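# Put each bottle on the ledge matching its cap

## Task

For every bottle, set it upright on the wall ledge whose label strip has the same colour as the bottle's cap, with all of the bottle's base resting on that ledge.

## Robot and tools

ROBOT AND FRAME. Two seven-joint arms, left_arm and right_arm, each with a two-finger parallel gripper. All positions and orientations use one scene frame. Its origin lies on the plane z = 0, directly under the midpoint between the arm bases, which sit 0.70 m above it. +x points forward (the direction both arms face), +z points up, and left_arm is on the +y side; image left/right does not follow arm names. Each gripper has its own axes: +z runs out along the fingers, y is the line the pads close along. end_effector_position is the point between the pads when closed, under 1 cm behind the tips; while closing from wide open (pads above about 70 mm apart) the tips reach about 17 mm further along gripper +z. Reported poses can be wrong by a few cm, more at long reach. A gripper pose does not fix the elbow, so big wrist turns may swing it.

THE ROW. Every command row holds 16 numbers: left_arm x, y, z, qw, qx, qy, qz, opening, then right_arm in the same order, even when only one arm moves. x, y, z is an absolute place in metres in the scene frame; the quaternion (w first) is an absolute orientation in that frame. Opening runs from -1 (closed) to +1 (fully open, 0.145 m); closing fully takes at least about 0.5 s. Sending 0 means half open, so to leave a gripper alone resend its present command (shown in "Tool commands", or else the last value sent).

execute_actions(actions, cameras). actions is a list of actions; each action is a table of up to 15 rows, one row per 1/30 s step; a short table repeats its last row until the action's 15 steps (0.5 s) are used. Each step the controller limits the commanded orientation to within 32 degrees of the measured one and moves the joints toward the pose, favouring position. After an action the arm heads to the "Hand target" in the result, possibly short of what you asked, so send the remainder next. If any target is over 0.6 m from that gripper's position at the action start, along any of the gripper's own axes, the action is rejected for both arms; a malformed action, or a first action failing this check against the latest reported state, rejects the whole call. Repeat the same quaternion in every row to hold an orientation; do not copy the drifted reported one. An arm meant to stay still should get, every call, its pose as last reported before it stopped, plus its intended opening; commanding the measured pose can also relax a press. An empty actions list just reports state and images.

move(target, speed, blend, opening_speed, blocking, cameras). target is one 16-number row or a list of up to 15 rows, absolute poses, with no 0.6 m limit. Grippers travel straight lines, turning the short way, without avoiding objects or the other arm. speed: top path speed per arm, 0.002 to 1.1 m/s (default 0.25), turning limited to twice that in rad/s; one value or one per target. blend: metres of corner rounding for lists (default 0). opening_speed: opening change per second on the -1..+1 scale, minimum 0.2. All paths finish together, last at least 0.5 s, and stop after 10 s. Grippers lag, stray and may exceed speed, especially near full stretch; faster moves and targets pushed beyond contact strike or press harder. A changed opening on the first target is sent at once (pausing only if that target is within 3 mm); on later targets it is sent on arrival with everything at rest. blocking=false returns after about 0.5 s while the move continues; a new move replaces it. The result adds a "move:" line: done, off_target, moving, held, fault, and limits=paced (pose clipped) or limits=held (steps withheld). Unnamed arms are done, within 3 mm and 2 degrees; neither done nor off_target tells you about contact.

wait(seconds 0 to 10): lets time pass holding commands; a running move continues. stop(): brakes a running move, needing some distance. zoom_image(camera "cam_high" or "cam_low", region [x0, y0, x1, y1] in pixels, at most 504 by 504): closer view of that camera's latest image. read_manual(section "licences"): licence text only. finished_scene(scene): ends the current scene, given its number; irreversible, and the goal must hold without the robot.

RESULTS. Each result gives pose per gripper, Hand target, Joint positions (last value is finger opening in metres), grip_measured (opening on the command scale), joint torques (include arm weight; offsets, noise; joints 3 and 4 wrap at ±28 N m), joint velocities (may read "within noise"), motor temperatures, and after actions some step positions. To hold an object keep commanding an opening clearly below grip_measured; pads give about 10 N each on objects up to about 11 cm wide. Cameras: cam_high and cam_low, both 896x504; cam_high sits near (-0.166, -0.945, 0.847), cam_low near (-0.050, 1.034, 0.880), calibration may be slightly off.

AVOID. Knocking or pushing anything out of the work area ends the scene. Hard contact or squeezing between the two arms, including one gripper closing on the other's fingers, ends the scene as a failure; the clearance check does not protect grippers or wrist cameras from each other. Avoid dropping bottles, releasing them while moving, slamming, hard hits, heavy pushes and falls. Holding loads, staying stretched or pushing at unreachable targets heats motors: MOTOR HOT appears at 85 °C, and at 100 °C the arm faults for 30 to 60 s or more. Loose objects may occasionally get nudged by outside disturbances. Simulated time keeps running while you think.

Each tool is called after "Request:" by a JSON object that holds its "op" and its "data".

## Session

Request:
{"op": "execute_actions", "data": {"actions": []}}

Request:
{"op": "zoom_image", "data": {"camera": "cam_high", "region": [420, 190, 700, 430]}}

Request:
{"op": "zoom_image", "data": {"camera": "cam_low", "region": [320, 120, 640, 400]}}

Scene clock: 0.00 s.
left_arm: end_effector_position=(+0.2239, +0.1828, +0.6144) grip_measured=+1.00 end_effector_quat_wxyz=(-0.319, +0.395, -0.515, +0.691) | right_arm: end_effector_position=(+0.4009, -0.1655, +0.3728) grip_measured=+1.00 end_effector_quat_wxyz=(+0.260, +0.265, +0.837, +0.401)
Joint positions: left_arm=[-1.106 0.942 0.535 2.339 -0.48 -0.199 -0.367 0.145] | right_arm=[0.583 0.619 -0.841 0.925 -1.182 -0.496 -0.047 0.145]
Joint velocities: within noise
Joint torques (N m): no reading
Motor temperatures (°C): left_arm=[21 21 22 20 21 23 21] | right_arm=[20 22 22 19 20 19 21]
Hand target: left_arm +0.2239, +0.1828, +0.6144; -0.319, +0.395, -0.515, +0.691 | right_arm +0.4009, -0.1655, +0.3728; +0.260, +0.265, +0.837, +0.401
Tool commands: left_gripper/opening=+1.0 right_gripper/opening=+1.0

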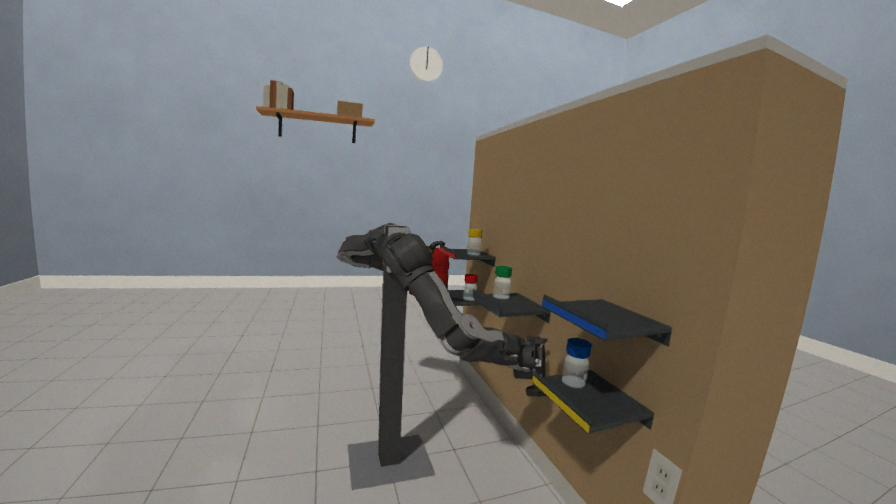

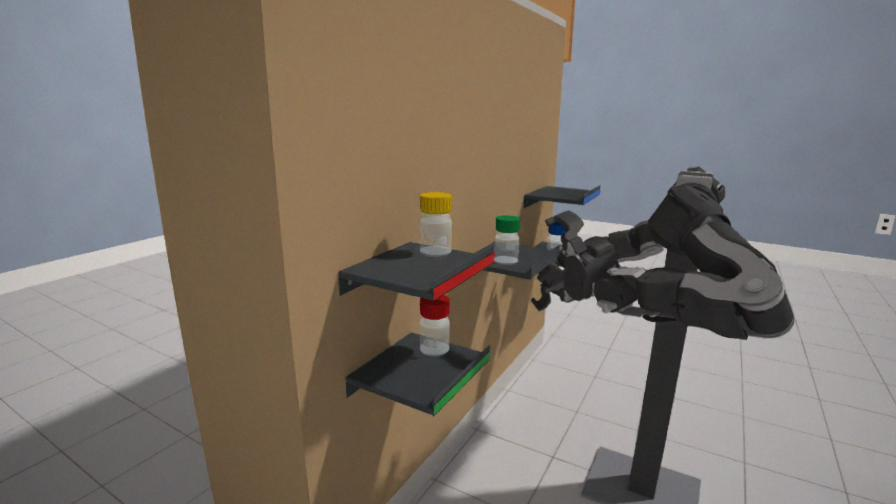

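Scaled by 1.800 from the camera's 896x504 image, which has a finer 1280x720 frame.

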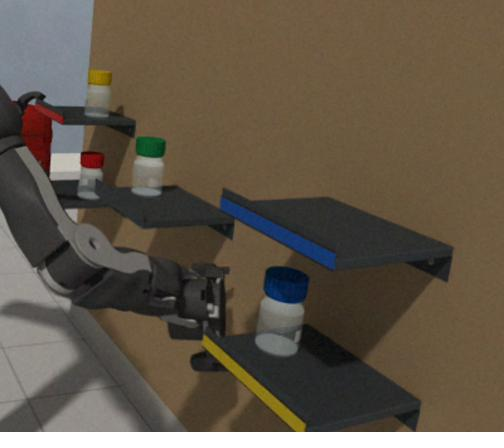

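Scaled by 1.575 from the camera's 896x504 image, which has a finer 1280x720 frame.

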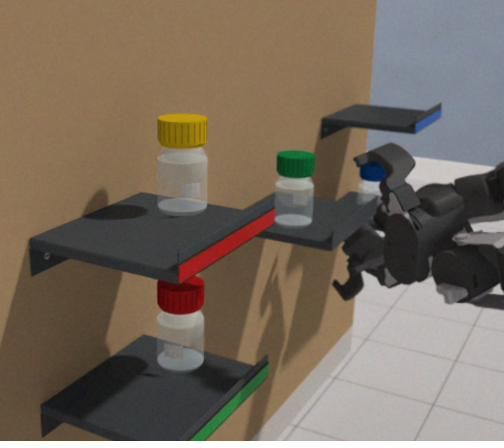

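Request:
{"op": "move", "data": {"target": [[0.24, 0.22, 0.66, 0, 0.7071, 0, 0.7071, 0.8, 0.28, -0.18, 0.42, 0, 0.7071, 0, 0.7071, 0.8],[0.28, 0.345, 0.70, 0, 0.7071, 0, 0.7071, 1, 0.28, -0.345, 0.51, 0, 0.7071, 0, 0.7071, 1]], "speed": 0.25}}

Request:
{"op": "zoom_image", "data": {"camera": "cam_low", "region": [380, 160, 580, 320]}}

Request:
{"op": "zoom_image", "data": {"camera": "cam_high", "region": [460, 280, 660, 440]}}

Scene clock: 51.80 s.
left_arm: end_effector_position=(+0.2798, +0.3463, +0.7006) grip_measured=+1.00 end_effector_quat_wxyz=(-0.002, +0.706, +0.002, +0.709) | right_arm: end_effector_position=(+0.2802, -0.3468, +0.5126) grip_measured=+1.00 end_effector_quat_wxyz=(+0.004, +0.704, -0.001, +0.710)
Joint positions: left_arm=[-1.198 1.085 1.363 2.061 1.476 0.186 -0.02 0.145] | right_arm=[-0.554 0.695 0.411 1.678 0.806 -0.203 0.236 0.145]
Joint torques (N m): left_arm=[1.15 3.07 3.17 0.9 0.18 -0.52 0.22] | right_arm=[1.07 5.26 2 2.71 0.31 -0.31 0.17]
Hand target: left_arm +0.2800, +0.3450, +0.7001; +0.000, +0.707, +0.000, +0.707 | right_arm +0.2800, -0.3450, +0.5101; +0.000, +0.707, +0.000, +0.707
Off the commanded pose: left_arm 0.001 m, 0 deg | right_arm 0.003 m, 1 deg.
move: done

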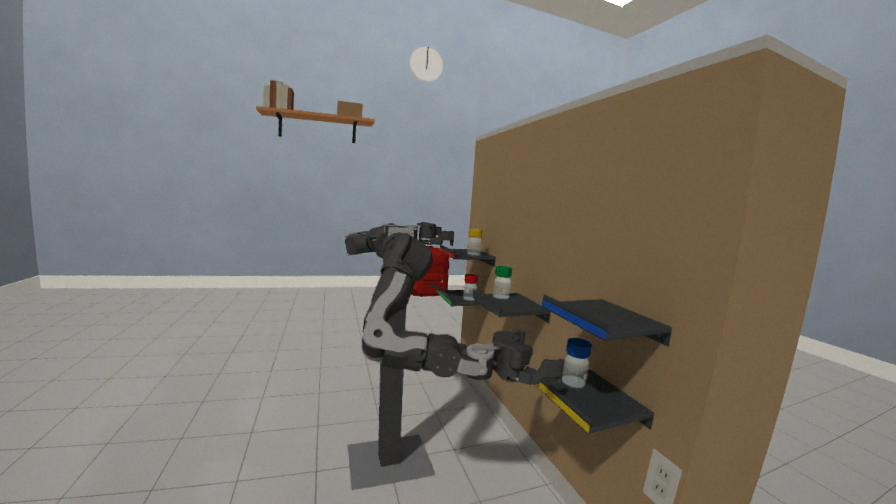

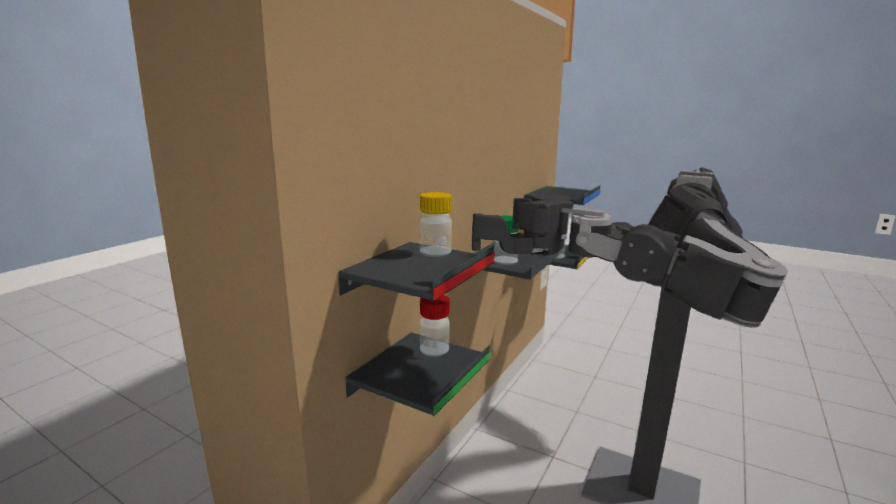

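Scaled by 2.520 from the camera's 896x504 image, which has a finer 1280x720 frame.

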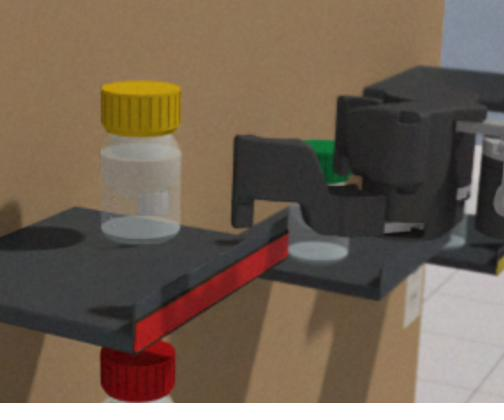

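Scaled by 2.520 from the camera's 896x504 image, which has a finer 1280x720 frame.

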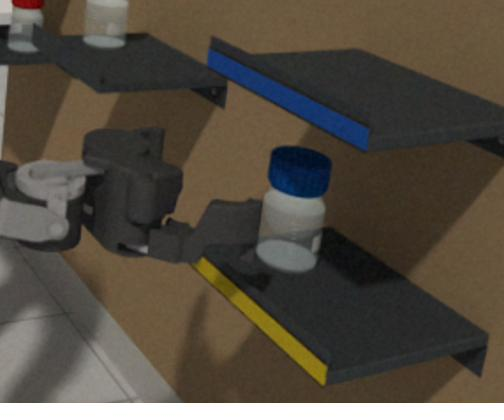

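Request:
{"op": "move", "data": {"target": [[0.29, 0.345, 0.683, 0, 0.7071, 0, 0.7071, 1, 0.29, -0.345, 0.485, 0, 0.7071, 0, 0.7071, 1],[0.388, 0.345, 0.683, 0, 0.7071, 0, 0.7071, 1, 0.388, -0.345, 0.485, 0, 0.7071, 0, 0.7071, 1]], "speed": 0.12}}

Request:
{"op": "zoom_image", "data": {"camera": "cam_low", "region": [380, 160, 580, 320]}}

Request:
{"op": "zoom_image", "data": {"camera": "cam_high", "region": [460, 280, 660, 440]}}

Scene clock: 69.10 s.
left_arm: end_effector_position=(+0.3886, +0.3433, +0.6859) grip_measured=+1.00 end_effector_quat_wxyz=(+0.001, +0.705, -0.003, +0.709) | right_arm: end_effector_position=(+0.3883, -0.3469, +0.4876) grip_measured=+1.00 end_effector_quat_wxyz=(+0.002, +0.705, -0.003, +0.710)
Joint positions: left_arm=[-1.227 1.628 1.156 1.653 1.58 -0.08 -0.129 0.145] | right_arm=[0.115 0.678 0.013 1.175 0.688 -0.192 0.251 0.145]
Joint torques (N m): left_arm=[4.52 1.94 2.77 0.27 0.13 -0.67 0.01] | right_arm=[3.89 5.79 1.61 2.99 0.19 -0.42 0.15]
Hand target: left_arm +0.3880, +0.3450, +0.6829; +0.000, +0.707, +0.000, +0.707 | right_arm +0.3880, -0.3450, +0.4849; +0.000, +0.707, +0.000, +0.707
Off the commanded pose: left_arm 0.003 m, 1 deg | right_arm 0.003 m, 1 deg.
move: done

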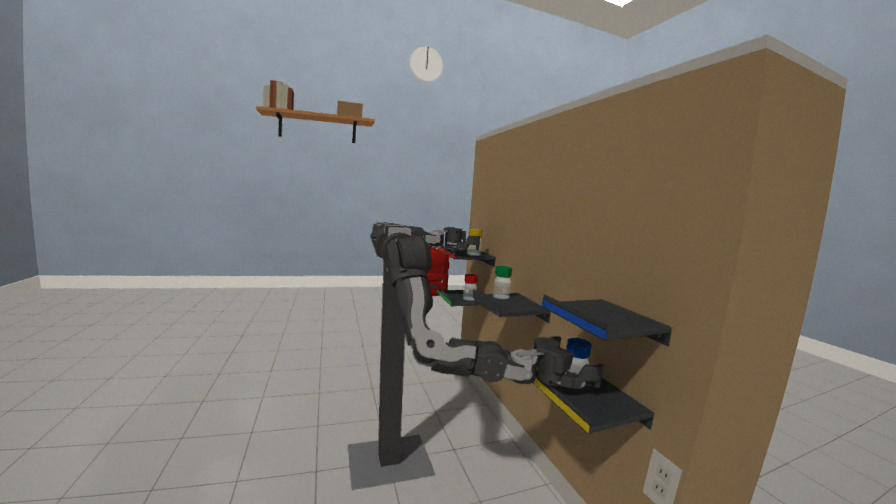

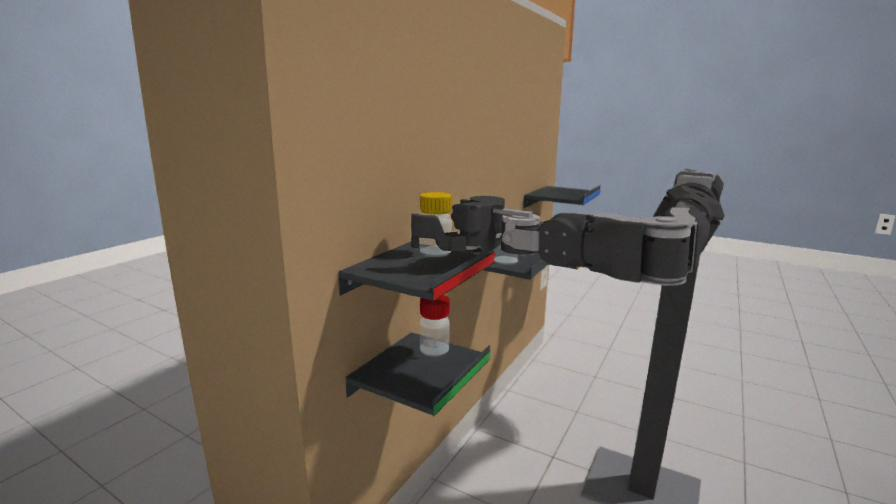

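Scaled by 2.520 from the camera's 896x504 image, which has a finer 1280x720 frame.

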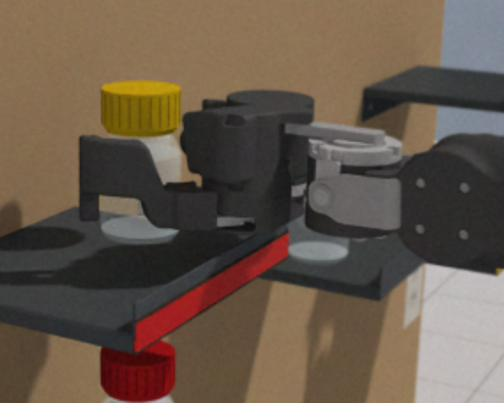

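Scaled by 2.520 from the camera's 896x504 image, which has a finer 1280x720 frame.

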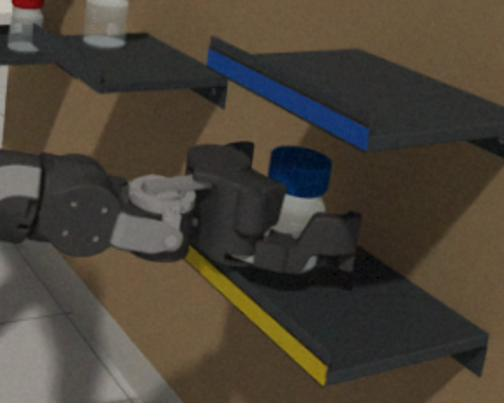

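Both well positioned; close both, then lift.

Request:
{"op": "move", "data": {"target": [[0.388, 0.345, 0.683, 0, 0.7071, 0, 0.7071, -0.6, 0.388, -0.345, 0.485, 0, 0.7071, 0, 0.7071, -0.6]], "opening_speed": 1.1}}

Request:
{"op": "zoom_image", "data": {"camera": "cam_low", "region": [380, 160, 580, 320]}}

Request:
{"op": "zoom_image", "data": {"camera": "cam_high", "region": [460, 280, 660, 440]}}

Scene clock: 77.37 s.
left_arm: end_effector_position=(+0.3886, +0.3431, +0.6860) grip_measured=-0.24 end_effector_quat_wxyz=(+0.002, +0.705, -0.003, +0.710) | right_arm: end_effector_position=(+0.3883, -0.3468, +0.4876) grip_measured=-0.44 end_effector_quat_wxyz=(+0.002, +0.705, -0.003, +0.709)
Joint positions: left_arm=[-1.227 1.627 1.156 1.653 1.582 -0.08 -0.127 0.058] | right_arm=[0.115 0.678 0.013 1.175 0.687 -0.192 0.251 0.042]
Joint torques (N m): left_arm=[4.58 2.23 2.92 0.09 0.09 -0.68 -0.01] | right_arm=[3.76 5.68 1.73 3 0.22 -0.4 0.16]
Hand target: left_arm +0.3880, +0.3449, +0.6829; +0.000, +0.707, +0.000, +0.707 | right_arm +0.3880, -0.3450, +0.4850; +0.000, +0.707, +0.000, +0.707
Off the commanded pose: left_arm 0.004 m, 1 deg | right_arm 0.003 m, 1 deg.
move: off_target (left_arm)

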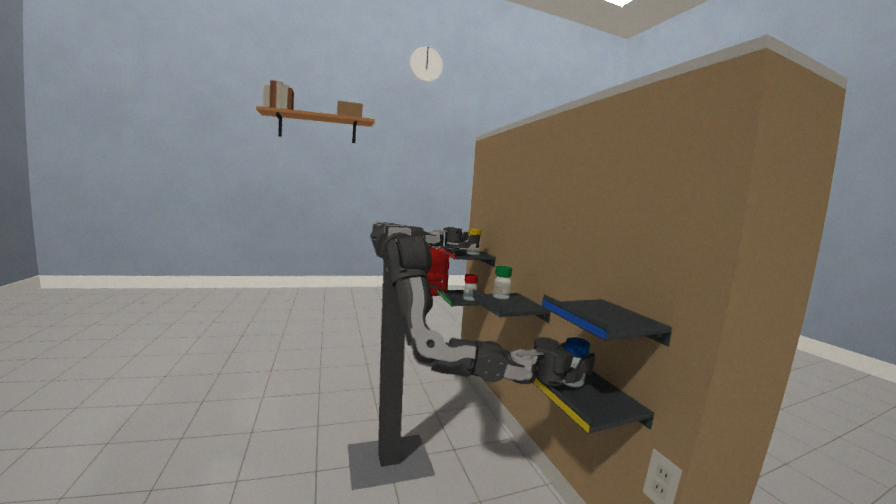

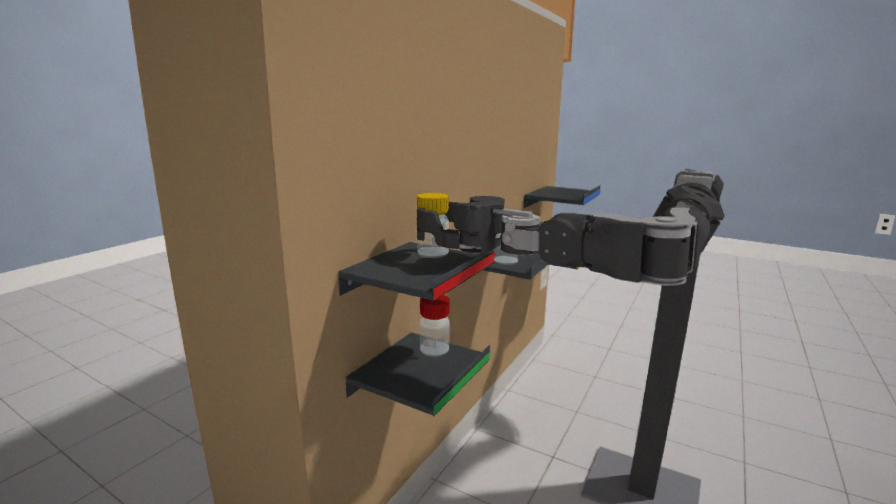

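Scaled by 2.520 from the camera's 896x504 image, which has a finer 1280x720 frame.

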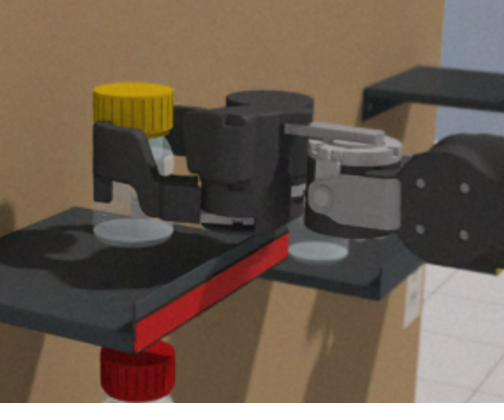

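Scaled by 2.520 from the camera's 896x504 image, which has a finer 1280x720 frame.

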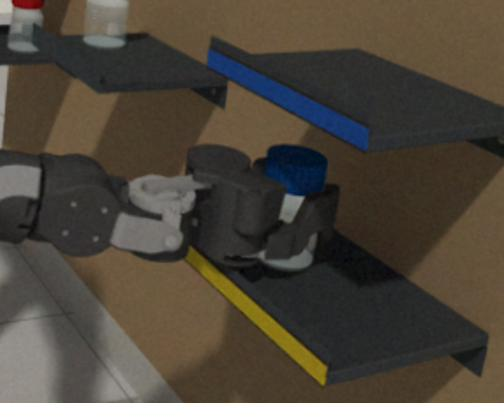

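Request:
{"op": "zoom_image", "data": {"camera": "cam_high", "region": [530, 320, 630, 400]}}

Scaled by 5.040 from the camera's 896x504 image, which has a finer 1280x720 frame.

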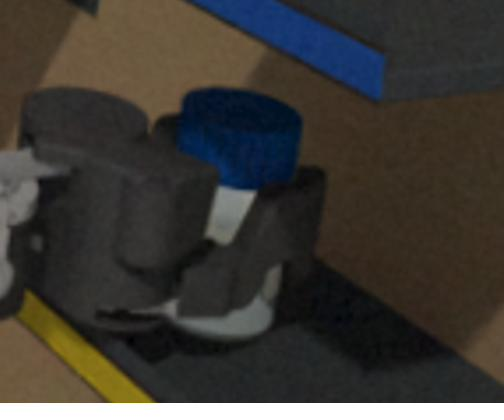

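Request:
{"op": "move", "data": {"target": [[0.388, 0.345, 0.703, 0, 0.7071, 0, 0.7071, -0.7, 0.388, -0.345, 0.507, 0, 0.7071, 0, 0.7071, -0.8]], "speed": 0.08}}

Request:
{"op": "zoom_image", "data": {"camera": "cam_high", "region": [500, 280, 660, 400]}}

Request:
{"op": "zoom_image", "data": {"camera": "cam_low", "region": [380, 160, 580, 320]}}

Scene clock: 118.20 s.
left_arm: end_effector_position=(+0.3884, +0.3437, +0.7008) grip_measured=-0.24 end_effector_quat_wxyz=(+0.000, +0.710, -0.003, +0.704) | right_arm: end_effector_position=(+0.3880, -0.3426, +0.5036) grip_measured=-0.45 end_effector_quat_wxyz=(-0.003, +0.711, +0.003, +0.704)
Joint positions: left_arm=[-1.264 1.623 1.276 1.653 1.584 0.019 -0.127 0.058] | right_arm=[0.092 0.706 0.038 1.268 0.7 -0.105 0.232 0.042]
Joint torques (N m): left_arm=[5.13 1.91 4.64 0.29 0.13 -0.82 -0.01] | right_arm=[4.13 6.42 4.42 4 0.32 -0.5 -0.13]
Hand target: left_arm +0.3879, +0.3450, +0.7030; +0.000, +0.707, +0.000, +0.707 | right_arm +0.3880, -0.3450, +0.5070; +0.000, +0.707, +0.000, +0.707
Off the commanded pose: left_arm 0.003 m, 1 deg | right_arm 0.004 m, 1 deg.
joint sent to its limit (left arm) — joint 5 (forearm roll), upper limit. The joint targets still meet the commanded pose.
move: off_target (right_arm)

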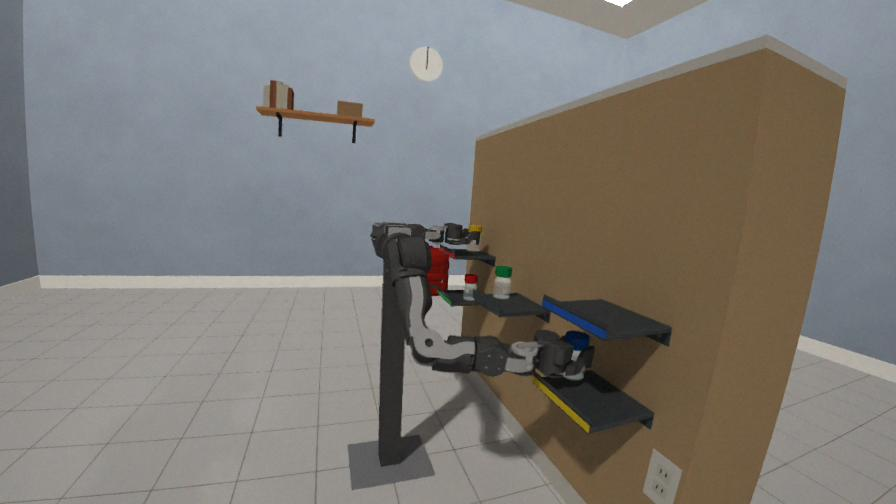

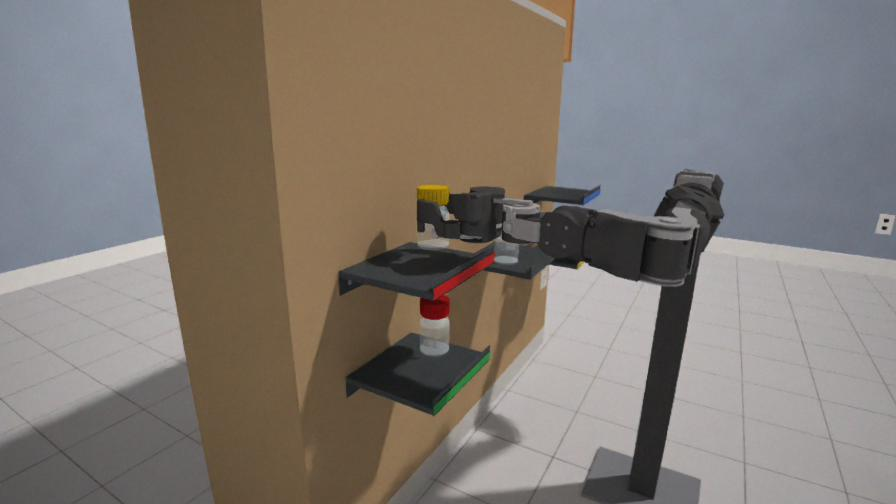

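Scaled by 3.150 from the camera's 896x504 image, which has a finer 1280x720 frame.

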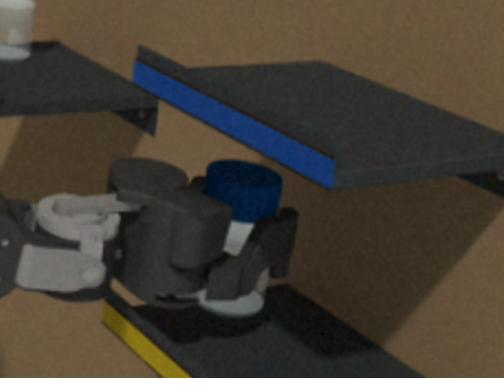

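Scaled by 2.520 from the camera's 896x504 image, which has a finer 1280x720 frame.

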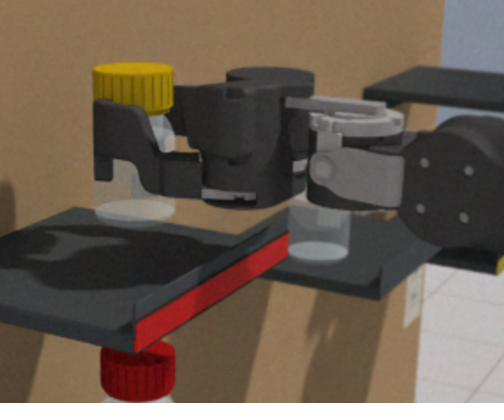

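Request:
{"op": "move", "data": {"target": [[0.28, 0.335, 0.71, 0, 0.7071, 0, 0.7071, -0.7, 0.27, -0.345, 0.52, 0, 0.7071, 0, 0.7071, -0.8],[0.29, 0.22, 0.70, 0.0436, 0.7058, -0.0436, 0.7058, -0.7, 0.235, -0.345, 0.58, 0, 0.7071, 0, 0.7071, -0.8],[0.30, 0.12, 0.68, 0.129, 0.695, -0.129, 0.695, -0.7, 0.235, -0.35, 0.715, 0, 0.7071, 0, 0.7071, -0.8]], "speed": [0.15, 0.2, 0.2], "blend": [0.02, 0.03, 0]}}

Scene clock: 127.23 s.
left_arm: end_effector_position=(+0.3003, +0.1199, +0.6785) grip_measured=-0.24 end_effector_quat_wxyz=(+0.132, +0.697, -0.133, +0.692) | right_arm: end_effector_position=(+0.2352, -0.3490, +0.7142) grip_measured=-0.54 end_effector_quat_wxyz=(-0.001, +0.709, +0.003, +0.705)
Joint positions: left_arm=[-1.319 1.791 1.183 2.431 1.504 -0.126 -0.697 0.058] | right_arm=[-0.904 0.858 1.406 2.137 1.377 0.525 0.167 0.035]
Joint torques (N m): left_arm=[4.23 1.44 2.37 0.75 -0.39 -0.81 -0.06] | right_arm=[0.57 3.84 3.26 0.91 0.29 -0.51 -0.14]
Hand target: left_arm +0.3004, +0.1200, +0.6799; +0.132, +0.694, -0.131, +0.695 | right_arm +0.2350, -0.3499, +0.7150; +0.000, +0.707, +0.000, +0.707
Off the commanded pose: left_arm 0.002 m, 1 deg | right_arm 0.001 m, 0 deg.
joint sent to its limit (left arm) — joint 4 (elbow), upper limit, where the elbow is as bent as it goes. The joint targets still meet the commanded pose.
move: done

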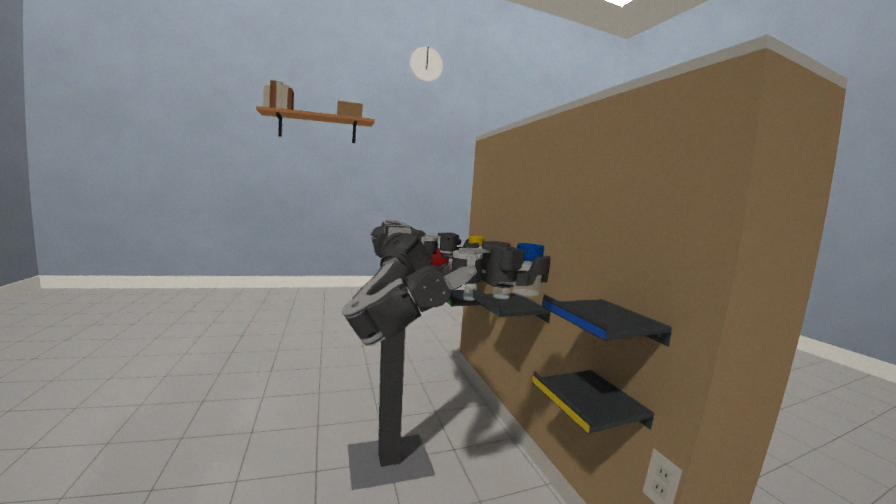

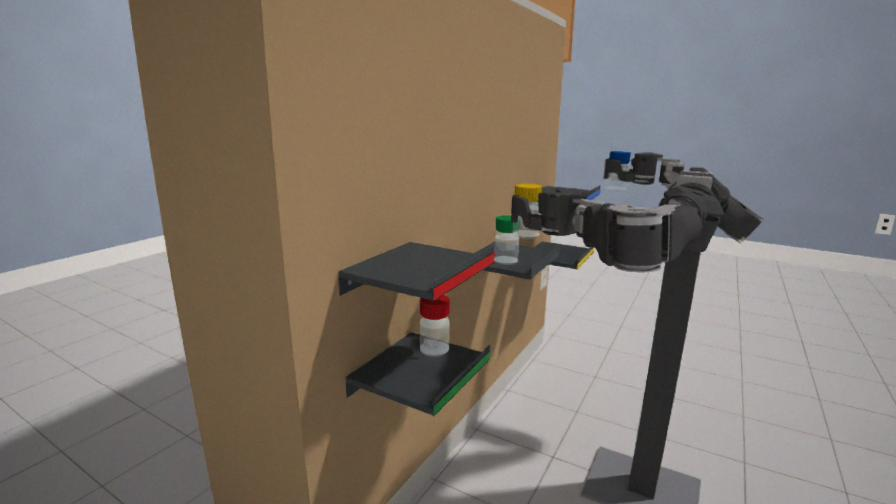

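Request:
{"op": "zoom_image", "data": {"camera": "cam_high", "region": [460, 220, 580, 310]}}

Request:
{"op": "zoom_image", "data": {"camera": "cam_low", "region": [480, 130, 680, 280]}}

Scaled by 4.200 from the camera's 896x504 image, which has a finer 1280x720 frame.

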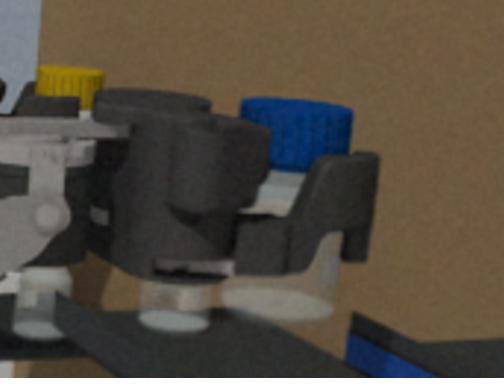

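Scaled by 2.520 from the camera's 896x504 image, which has a finer 1280x720 frame.

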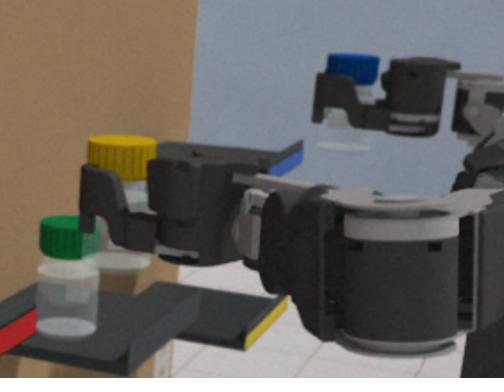

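Request:
{"op": "move", "data": {"target": [[0.31, 0.03, 0.68, 0.183, 0.683, -0.183, 0.683, -0.7, 0.30, -0.35, 0.714, 0, 0.7071, 0, 0.7071, -0.8],[0.315, -0.08, 0.675, 0.183, 0.683, -0.183, 0.683, -0.7, 0.40, -0.35, 0.71, 0, 0.7071, 0, 0.7071, -0.8]], "speed": [0.12, 0.12], "blend": [0.02, 0]}}

Request:
{"op": "zoom_image", "data": {"camera": "cam_high", "region": [480, 210, 680, 350]}}

Request:
{"op": "zoom_image", "data": {"camera": "cam_low", "region": [480, 130, 680, 280]}}

Scene clock: 149.43 s.
left_arm: end_effector_position=(+0.2637, +0.0174, +0.6821) grip_measured=-0.24 end_effector_quat_wxyz=(+0.324, +0.639, -0.347, +0.605) | right_arm: end_effector_position=(+0.3998, -0.3501, +0.7067) grip_measured=-0.54 end_effector_quat_wxyz=(+0.013, +0.710, +0.015, +0.704)
Joint positions: left_arm=[-1.407 2.011 1.359 2.319 1.584 -0.035 -0.191 0.058] | right_arm=[-1.311 1.673 1.34 1.573 1.559 0.041 -0.098 0.035]
Joint torques (N m): left_arm=[4.92 0.7 3.4 0.21 0.1 -0.81 0.11] | right_arm=[4 2.02 6.32 0.12 0.1 -0.74 -0.05]
Hand target: left_arm +0.2636, +0.0172, +0.6835; +0.326, +0.637, -0.346, +0.606 | right_arm +0.3999, -0.3501, +0.7100; +0.012, +0.706, +0.014, +0.708
Off the commanded pose: left_arm 0.110 m, 27 deg | right_arm 0.003 m, 2 deg.
joint sent to its limit (left arm) — joint 1 (shoulder pitch), lower limit; joint 2 (shoulder roll), upper limit; joint 5 (forearm roll), upper limit. The joint targets are off in position and orientation.
joint sent to its limit (right arm) — joint 1 (shoulder pitch), lower limit; joint 5 (forearm roll), upper limit. The joint targets still meet the commanded pose.
move: off_target (left_arm)

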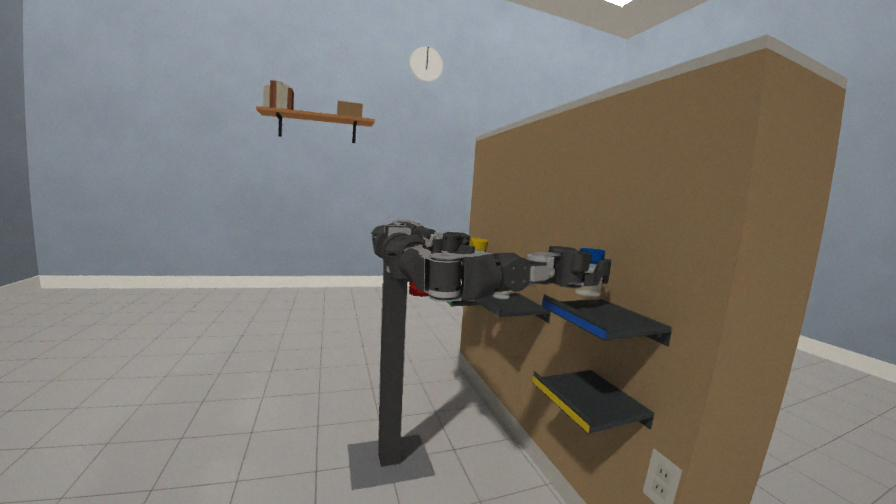

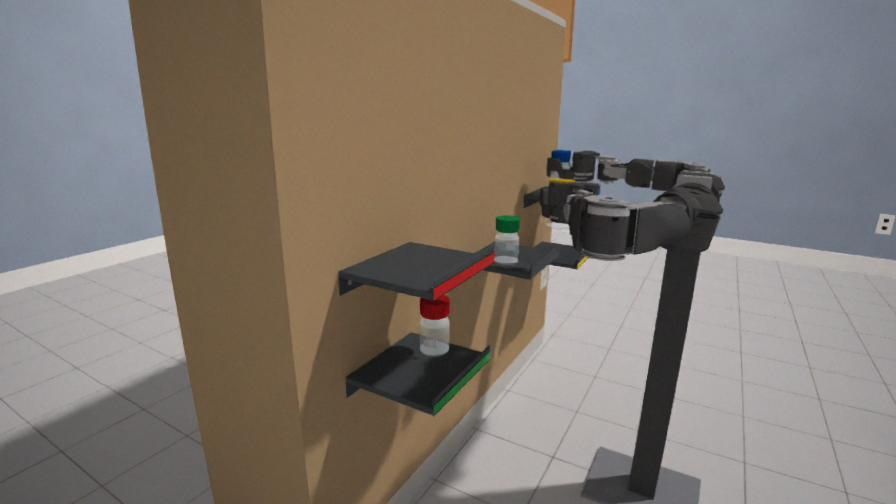

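Scaled by 2.520 from the camera's 896x504 image, which has a finer 1280x720 frame.

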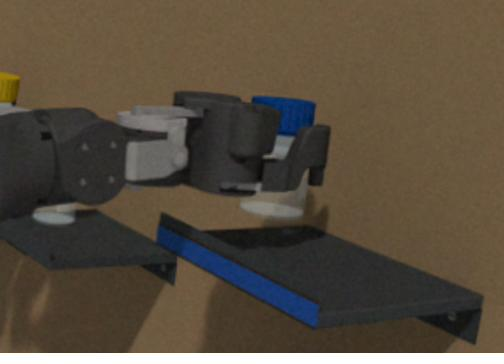

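Scaled by 2.520 from the camera's 896x504 image, which has a finer 1280x720 frame.

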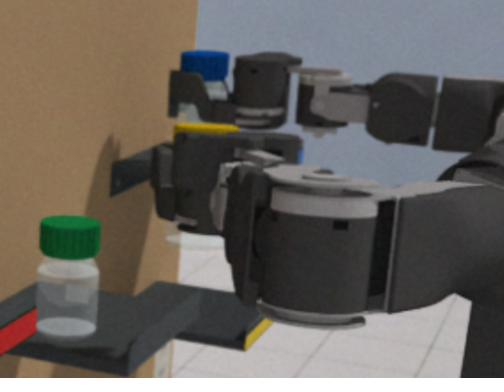

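Request:
{"op": "move", "data": {"target": [[0.29, 0.13, 0.67, 0.0436, 0.7058, -0.0436, 0.7058, -0.7, 0.40, -0.35, 0.70, 0, 0.7071, 0, 0.7071, -0.8],[0.27, 0.24, 0.58, 0, 0.7071, 0, 0.7071, -0.7, 0.40, -0.35, 0.695, 0, 0.7071, 0, 0.7071, -0.8],[0.26, 0.24, 0.50, 0, 0.7071, 0, 0.7071, -0.7, 0.40, -0.35, 0.692, 0, 0.7071, 0, 0.7071, -0.8]], "speed": 0.15}}

Request:
{"op": "zoom_image", "data": {"camera": "cam_high", "region": [480, 210, 680, 350]}}

Scene clock: 165.23 s.
left_arm: end_effector_position=(+0.2595, +0.2400, +0.4999) grip_measured=-0.24 end_effector_quat_wxyz=(+0.001, +0.772, -0.041, +0.634) | right_arm: end_effector_position=(+0.3997, -0.3500, +0.6928) grip_measured=-0.54 end_effector_quat_wxyz=(+0.013, +0.707, +0.014, +0.707)
Joint positions: left_arm=[-1.407 1.798 0.264 2.11 0.97 -0.783 -0.943 0.058] | right_arm=[-1.311 1.673 1.268 1.575 1.559 -0.039 -0.101 0.035]
Joint torques (N m): left_arm=[3.02 0.65 2.03 1.7 -0.24 -0.6 0.21] | right_arm=[3.81 2.28 3.81 0.46 0.08 -0.79 -0.21]
Hand target: left_arm +0.2600, +0.2401, +0.5005; +0.003, +0.770, -0.041, +0.637 | right_arm +0.3998, -0.3501, +0.6919; +0.013, +0.706, +0.013, +0.708
Off the commanded pose: left_arm 0.001 m, 12 deg | right_arm 0.001 m, 2 deg.
joint sent to its limit (left arm) — joint 1 (shoulder pitch), lower limit; joint 6 (wrist pitch), lower limit. The joint targets are off in orientation, not in position.
joint sent to its limit (right arm) — joint 1 (shoulder pitch), lower limit; joint 5 (forearm roll), upper limit. The joint targets still meet the commanded pose.
move: off_target (left_arm)

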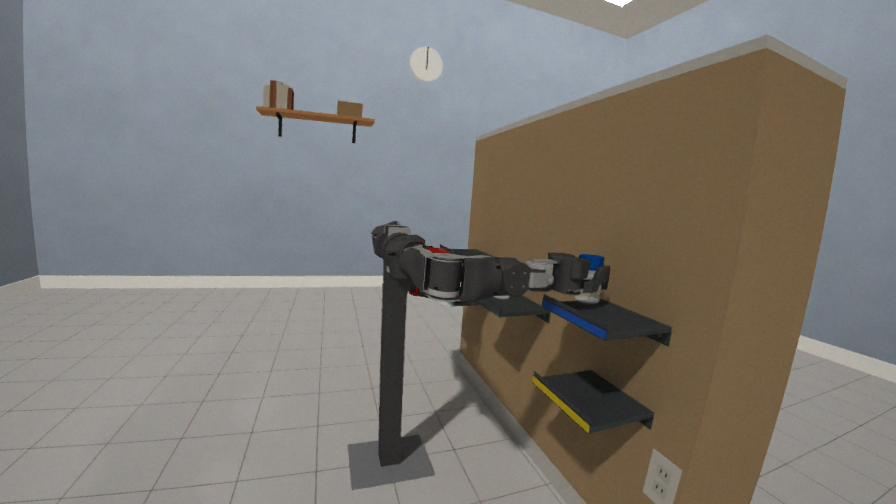

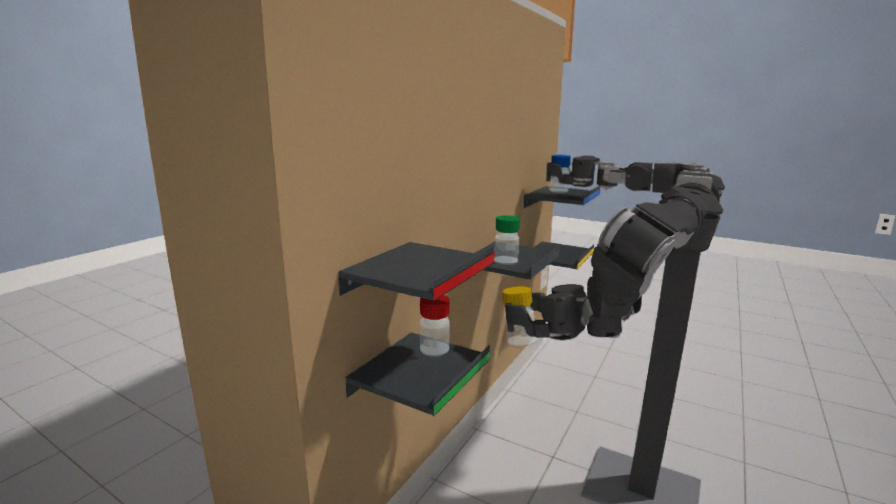

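Scaled by 2.520 from the camera's 896x504 image, which has a finer 1280x720 frame.

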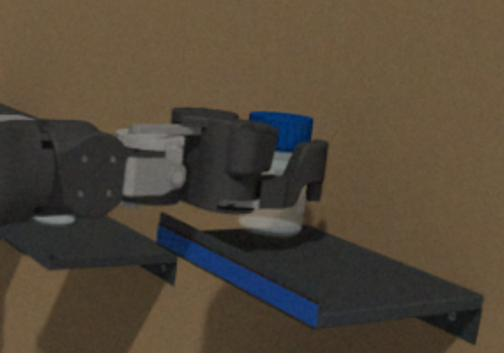

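Request:
{"op": "move", "data": {"target": [[0.35, 0.205, 0.50, 0, 0.7071, 0, 0.7071, -0.7, 0.40, -0.35, 0.687, 0, 0.7071, 0, 0.7071, -0.8]], "speed": 0.15, "cameras": []}}

Request:
{"op": "move", "data": {"target": [[0.35, 0.205, 0.50, 0, 0.7071, 0, 0.7071, -0.7, 0.40, -0.35, 0.682, 0, 0.7071, 0, 0.7071, -0.8]], "speed": 0.03}}

Request:
{"op": "zoom_image", "data": {"camera": "cam_high", "region": [560, 230, 640, 320]}}

Scene clock: 178.70 s.
left_arm: end_effector_position=(+0.3488, +0.2060, +0.5002) grip_measured=-0.24 end_effector_quat_wxyz=(+0.081, +0.817, -0.108, +0.561) | right_arm: end_effector_position=(+0.3996, -0.3499, +0.6877) grip_measured=-0.54 end_effector_quat_wxyz=(+0.013, +0.707, +0.014, +0.707)
Joint positions: left_arm=[-1.407 2.012 0.618 1.851 1.584 -0.461 -0.373 0.058] | right_arm=[-1.311 1.674 1.245 1.576 1.559 -0.063 -0.103 0.035]
Joint torques (N m): left_arm=[5.76 0.88 3.29 0.5 0.02 -0.72 0.24] | right_arm=[3.84 2.47 3.84 0.27 0.09 -0.75 -0.16]
Hand target: left_arm +0.3493, +0.2056, +0.5010; +0.083, +0.816, -0.106, +0.563 | right_arm +0.3999, -0.3499, +0.6869; +0.013, +0.706, +0.013, +0.708
Off the commanded pose: left_arm 0.002 m, 26 deg | right_arm 0.001 m, 2 deg.
joint read past its limit (left arm) — joint 2 (shoulder roll), upper limit.
joint sent to its limit (left arm) — joint 1 (shoulder pitch), lower limit; joint 2 (shoulder roll), upper limit; joint 5 (forearm roll), upper limit. The joint targets are off in orientation, not in position.
joint sent to its limit (right arm) — joint 1 (shoulder pitch), lower limit; joint 5 (forearm roll), upper limit. The joint targets still meet the commanded pose.
move: off_target (left_arm)
No camera images: "cameras" was empty.

Scene clock: 186.47 s.
left_arm: end_effector_position=(+0.3487, +0.2060, +0.5001) grip_measured=-0.24 end_effector_quat_wxyz=(+0.081, +0.817, -0.108, +0.561) | right_arm: end_effector_position=(+0.3996, -0.3496, +0.6828) grip_measured=-0.54 end_effector_quat_wxyz=(+0.013, +0.707, +0.015, +0.707)
Joint positions: left_arm=[-1.407 2.012 0.618 1.851 1.584 -0.46 -0.373 0.058] | right_arm=[-1.311 1.676 1.221 1.576 1.559 -0.086 -0.105 0.035]
Joint torques (N m): left_arm=[5.76 0.88 3.29 0.5 0.02 -0.73 0.25] | right_arm=[3.86 2.55 3.73 0.25 0.09 -0.78 -0.19]
Hand target: left_arm +0.3493, +0.2056, +0.5009; +0.083, +0.816, -0.107, +0.562 | right_arm +0.3998, -0.3499, +0.6820; +0.014, +0.706, +0.013, +0.708
Off the commanded pose: left_arm 0.002 m, 26 deg | right_arm 0.001 m, 2 deg.
joint read past its limit (left arm) — joint 2 (shoulder roll), upper limit.
joint sent to its limit (left arm) — joint 1 (shoulder pitch), lower limit; joint 2 (shoulder roll), upper limit; joint 5 (forearm roll), upper limit. The joint targets are off in orientation, not in position.
joint sent to its limit (right arm) — joint 1 (shoulder pitch), lower limit; joint 5 (forearm roll), upper limit. The joint targets still meet the commanded pose.
move: off_target (left_arm)

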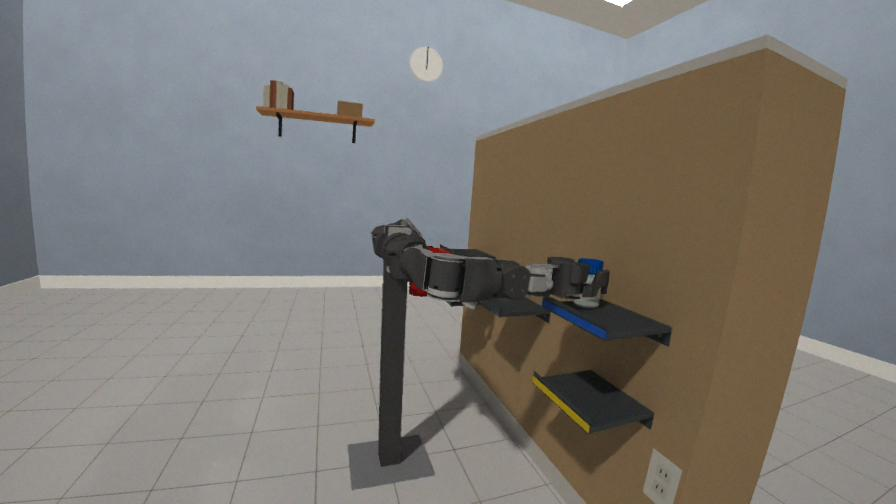

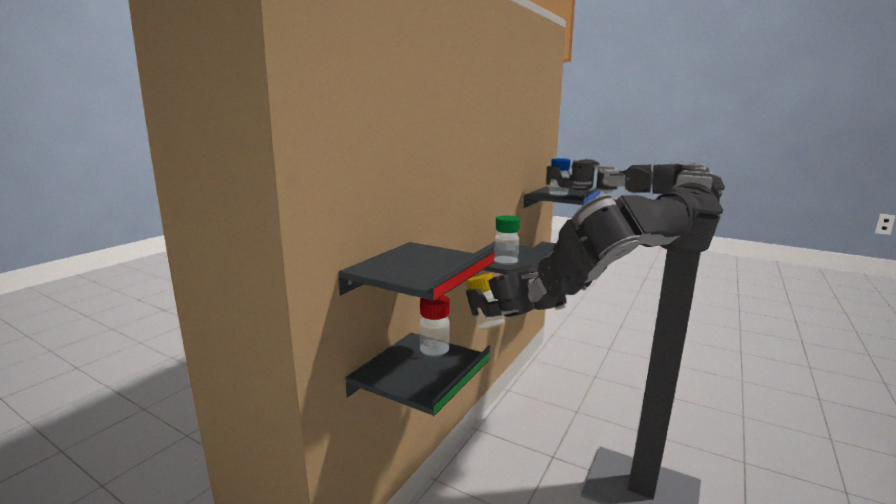

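Scaled by 5.600 from the camera's 896x504 image, which has a finer 1280x720 frame.

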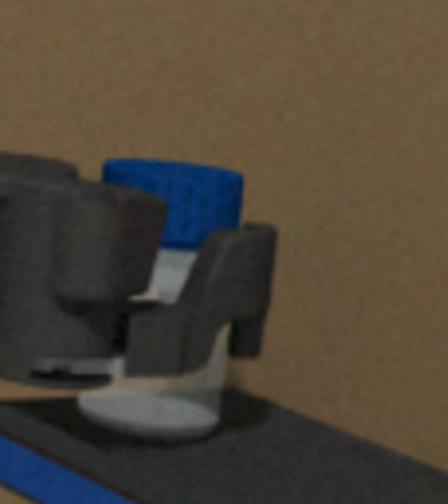

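Request:
{"op": "move", "data": {"target": [[0.29, 0.21, 0.50, 0.183, 0.683, 0.183, 0.683, -0.75, 0.40, -0.35, 0.679, 0, 0.7071, 0, 0.7071, -0.8],[0.29, 0.21, 0.48, 0.354, 0.612, 0.354, 0.612, -0.75, 0.40, -0.35, 0.678, 0, 0.7071, 0, 0.7071, -0.8]], "speed": 0.2}}

Request:
{"op": "zoom_image", "data": {"camera": "cam_high", "region": [560, 230, 640, 320]}}

Scene clock: 228.07 s.
left_arm: end_effector_position=(+0.2900, +0.2102, +0.4813) grip_measured=-0.24 end_effector_quat_wxyz=(+0.116, +0.821, +0.005, +0.559) | right_arm: end_effector_position=(+0.3998, -0.3496, +0.6816) grip_measured=-0.54 end_effector_quat_wxyz=(+0.013, +0.703, +0.014, +0.711)
Joint positions: left_arm=[-1.407 1.958 0.379 2.035 1.584 -0.781 -0.493 0.058] | right_arm=[-1.311 1.678 1.206 1.575 1.559 -0.114 -0.108 0.035]
Joint torques (N m): left_arm=[4.34 1.36 1.22 1.26 -0.08 -0.77 0.32] | right_arm=[3.81 2.39 3.06 0.14 0.11 -0.5 -0.16]
Hand target: left_arm +0.2896, +0.2101, +0.4806; +0.118, +0.821, +0.005, +0.559 | right_arm +0.3998, -0.3500, +0.6780; +0.014, +0.706, +0.013, +0.708
Off the commanded pose: left_arm 0.001 m, 55 deg; orientation clipped | right_arm 0.004 m, 2 deg.
joint sent to its limit (left arm) — joint 1 (shoulder pitch), lower limit; joint 5 (forearm roll), upper limit; joint 6 (wrist pitch), lower limit. The joint targets are off in orientation, not in position.
joint sent to its limit (right arm) — joint 1 (shoulder pitch), lower limit; joint 5 (forearm roll), upper limit. The joint targets still meet the commanded pose.
move: off_target (left_arm, right_arm); limits=paced

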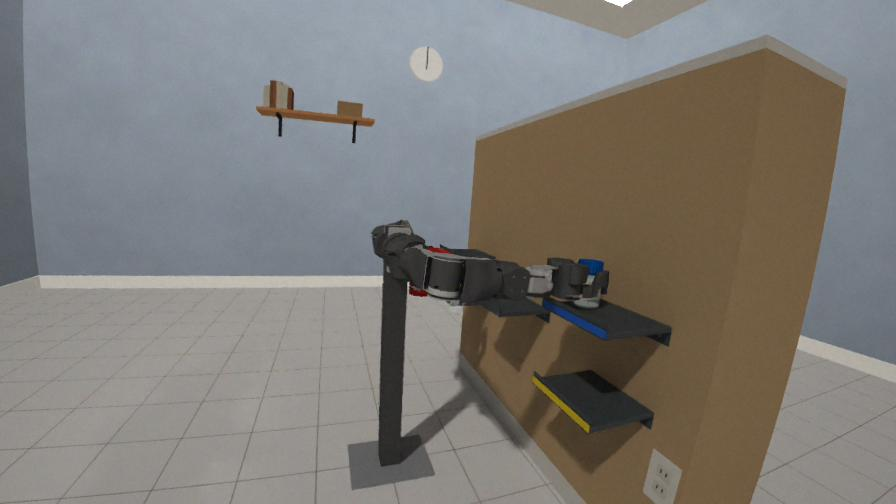

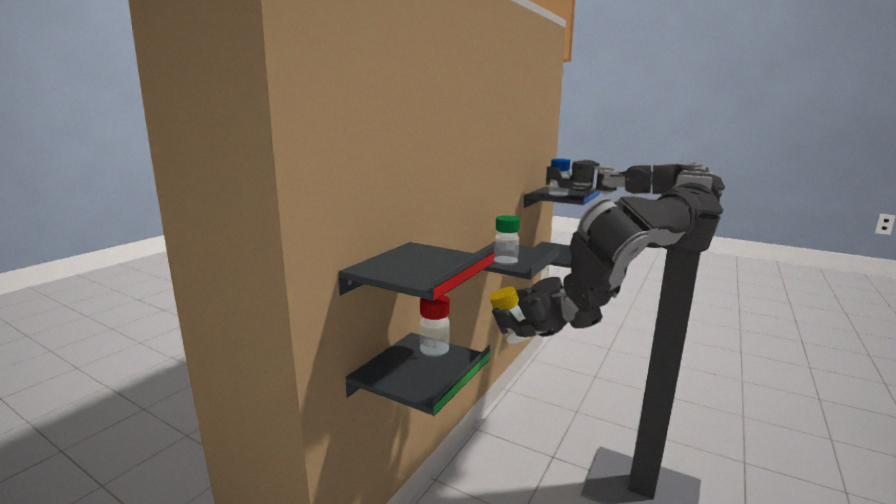

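Scaled by 5.600 from the camera's 896x504 image, which has a finer 1280x720 frame.

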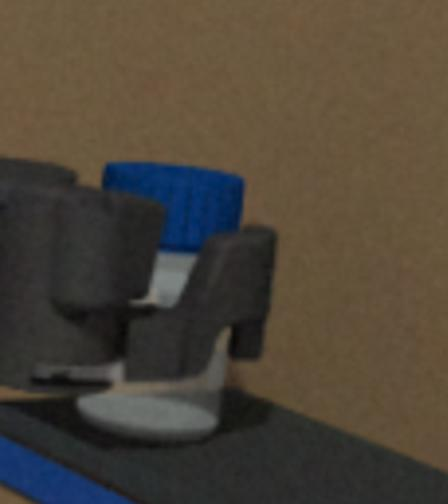

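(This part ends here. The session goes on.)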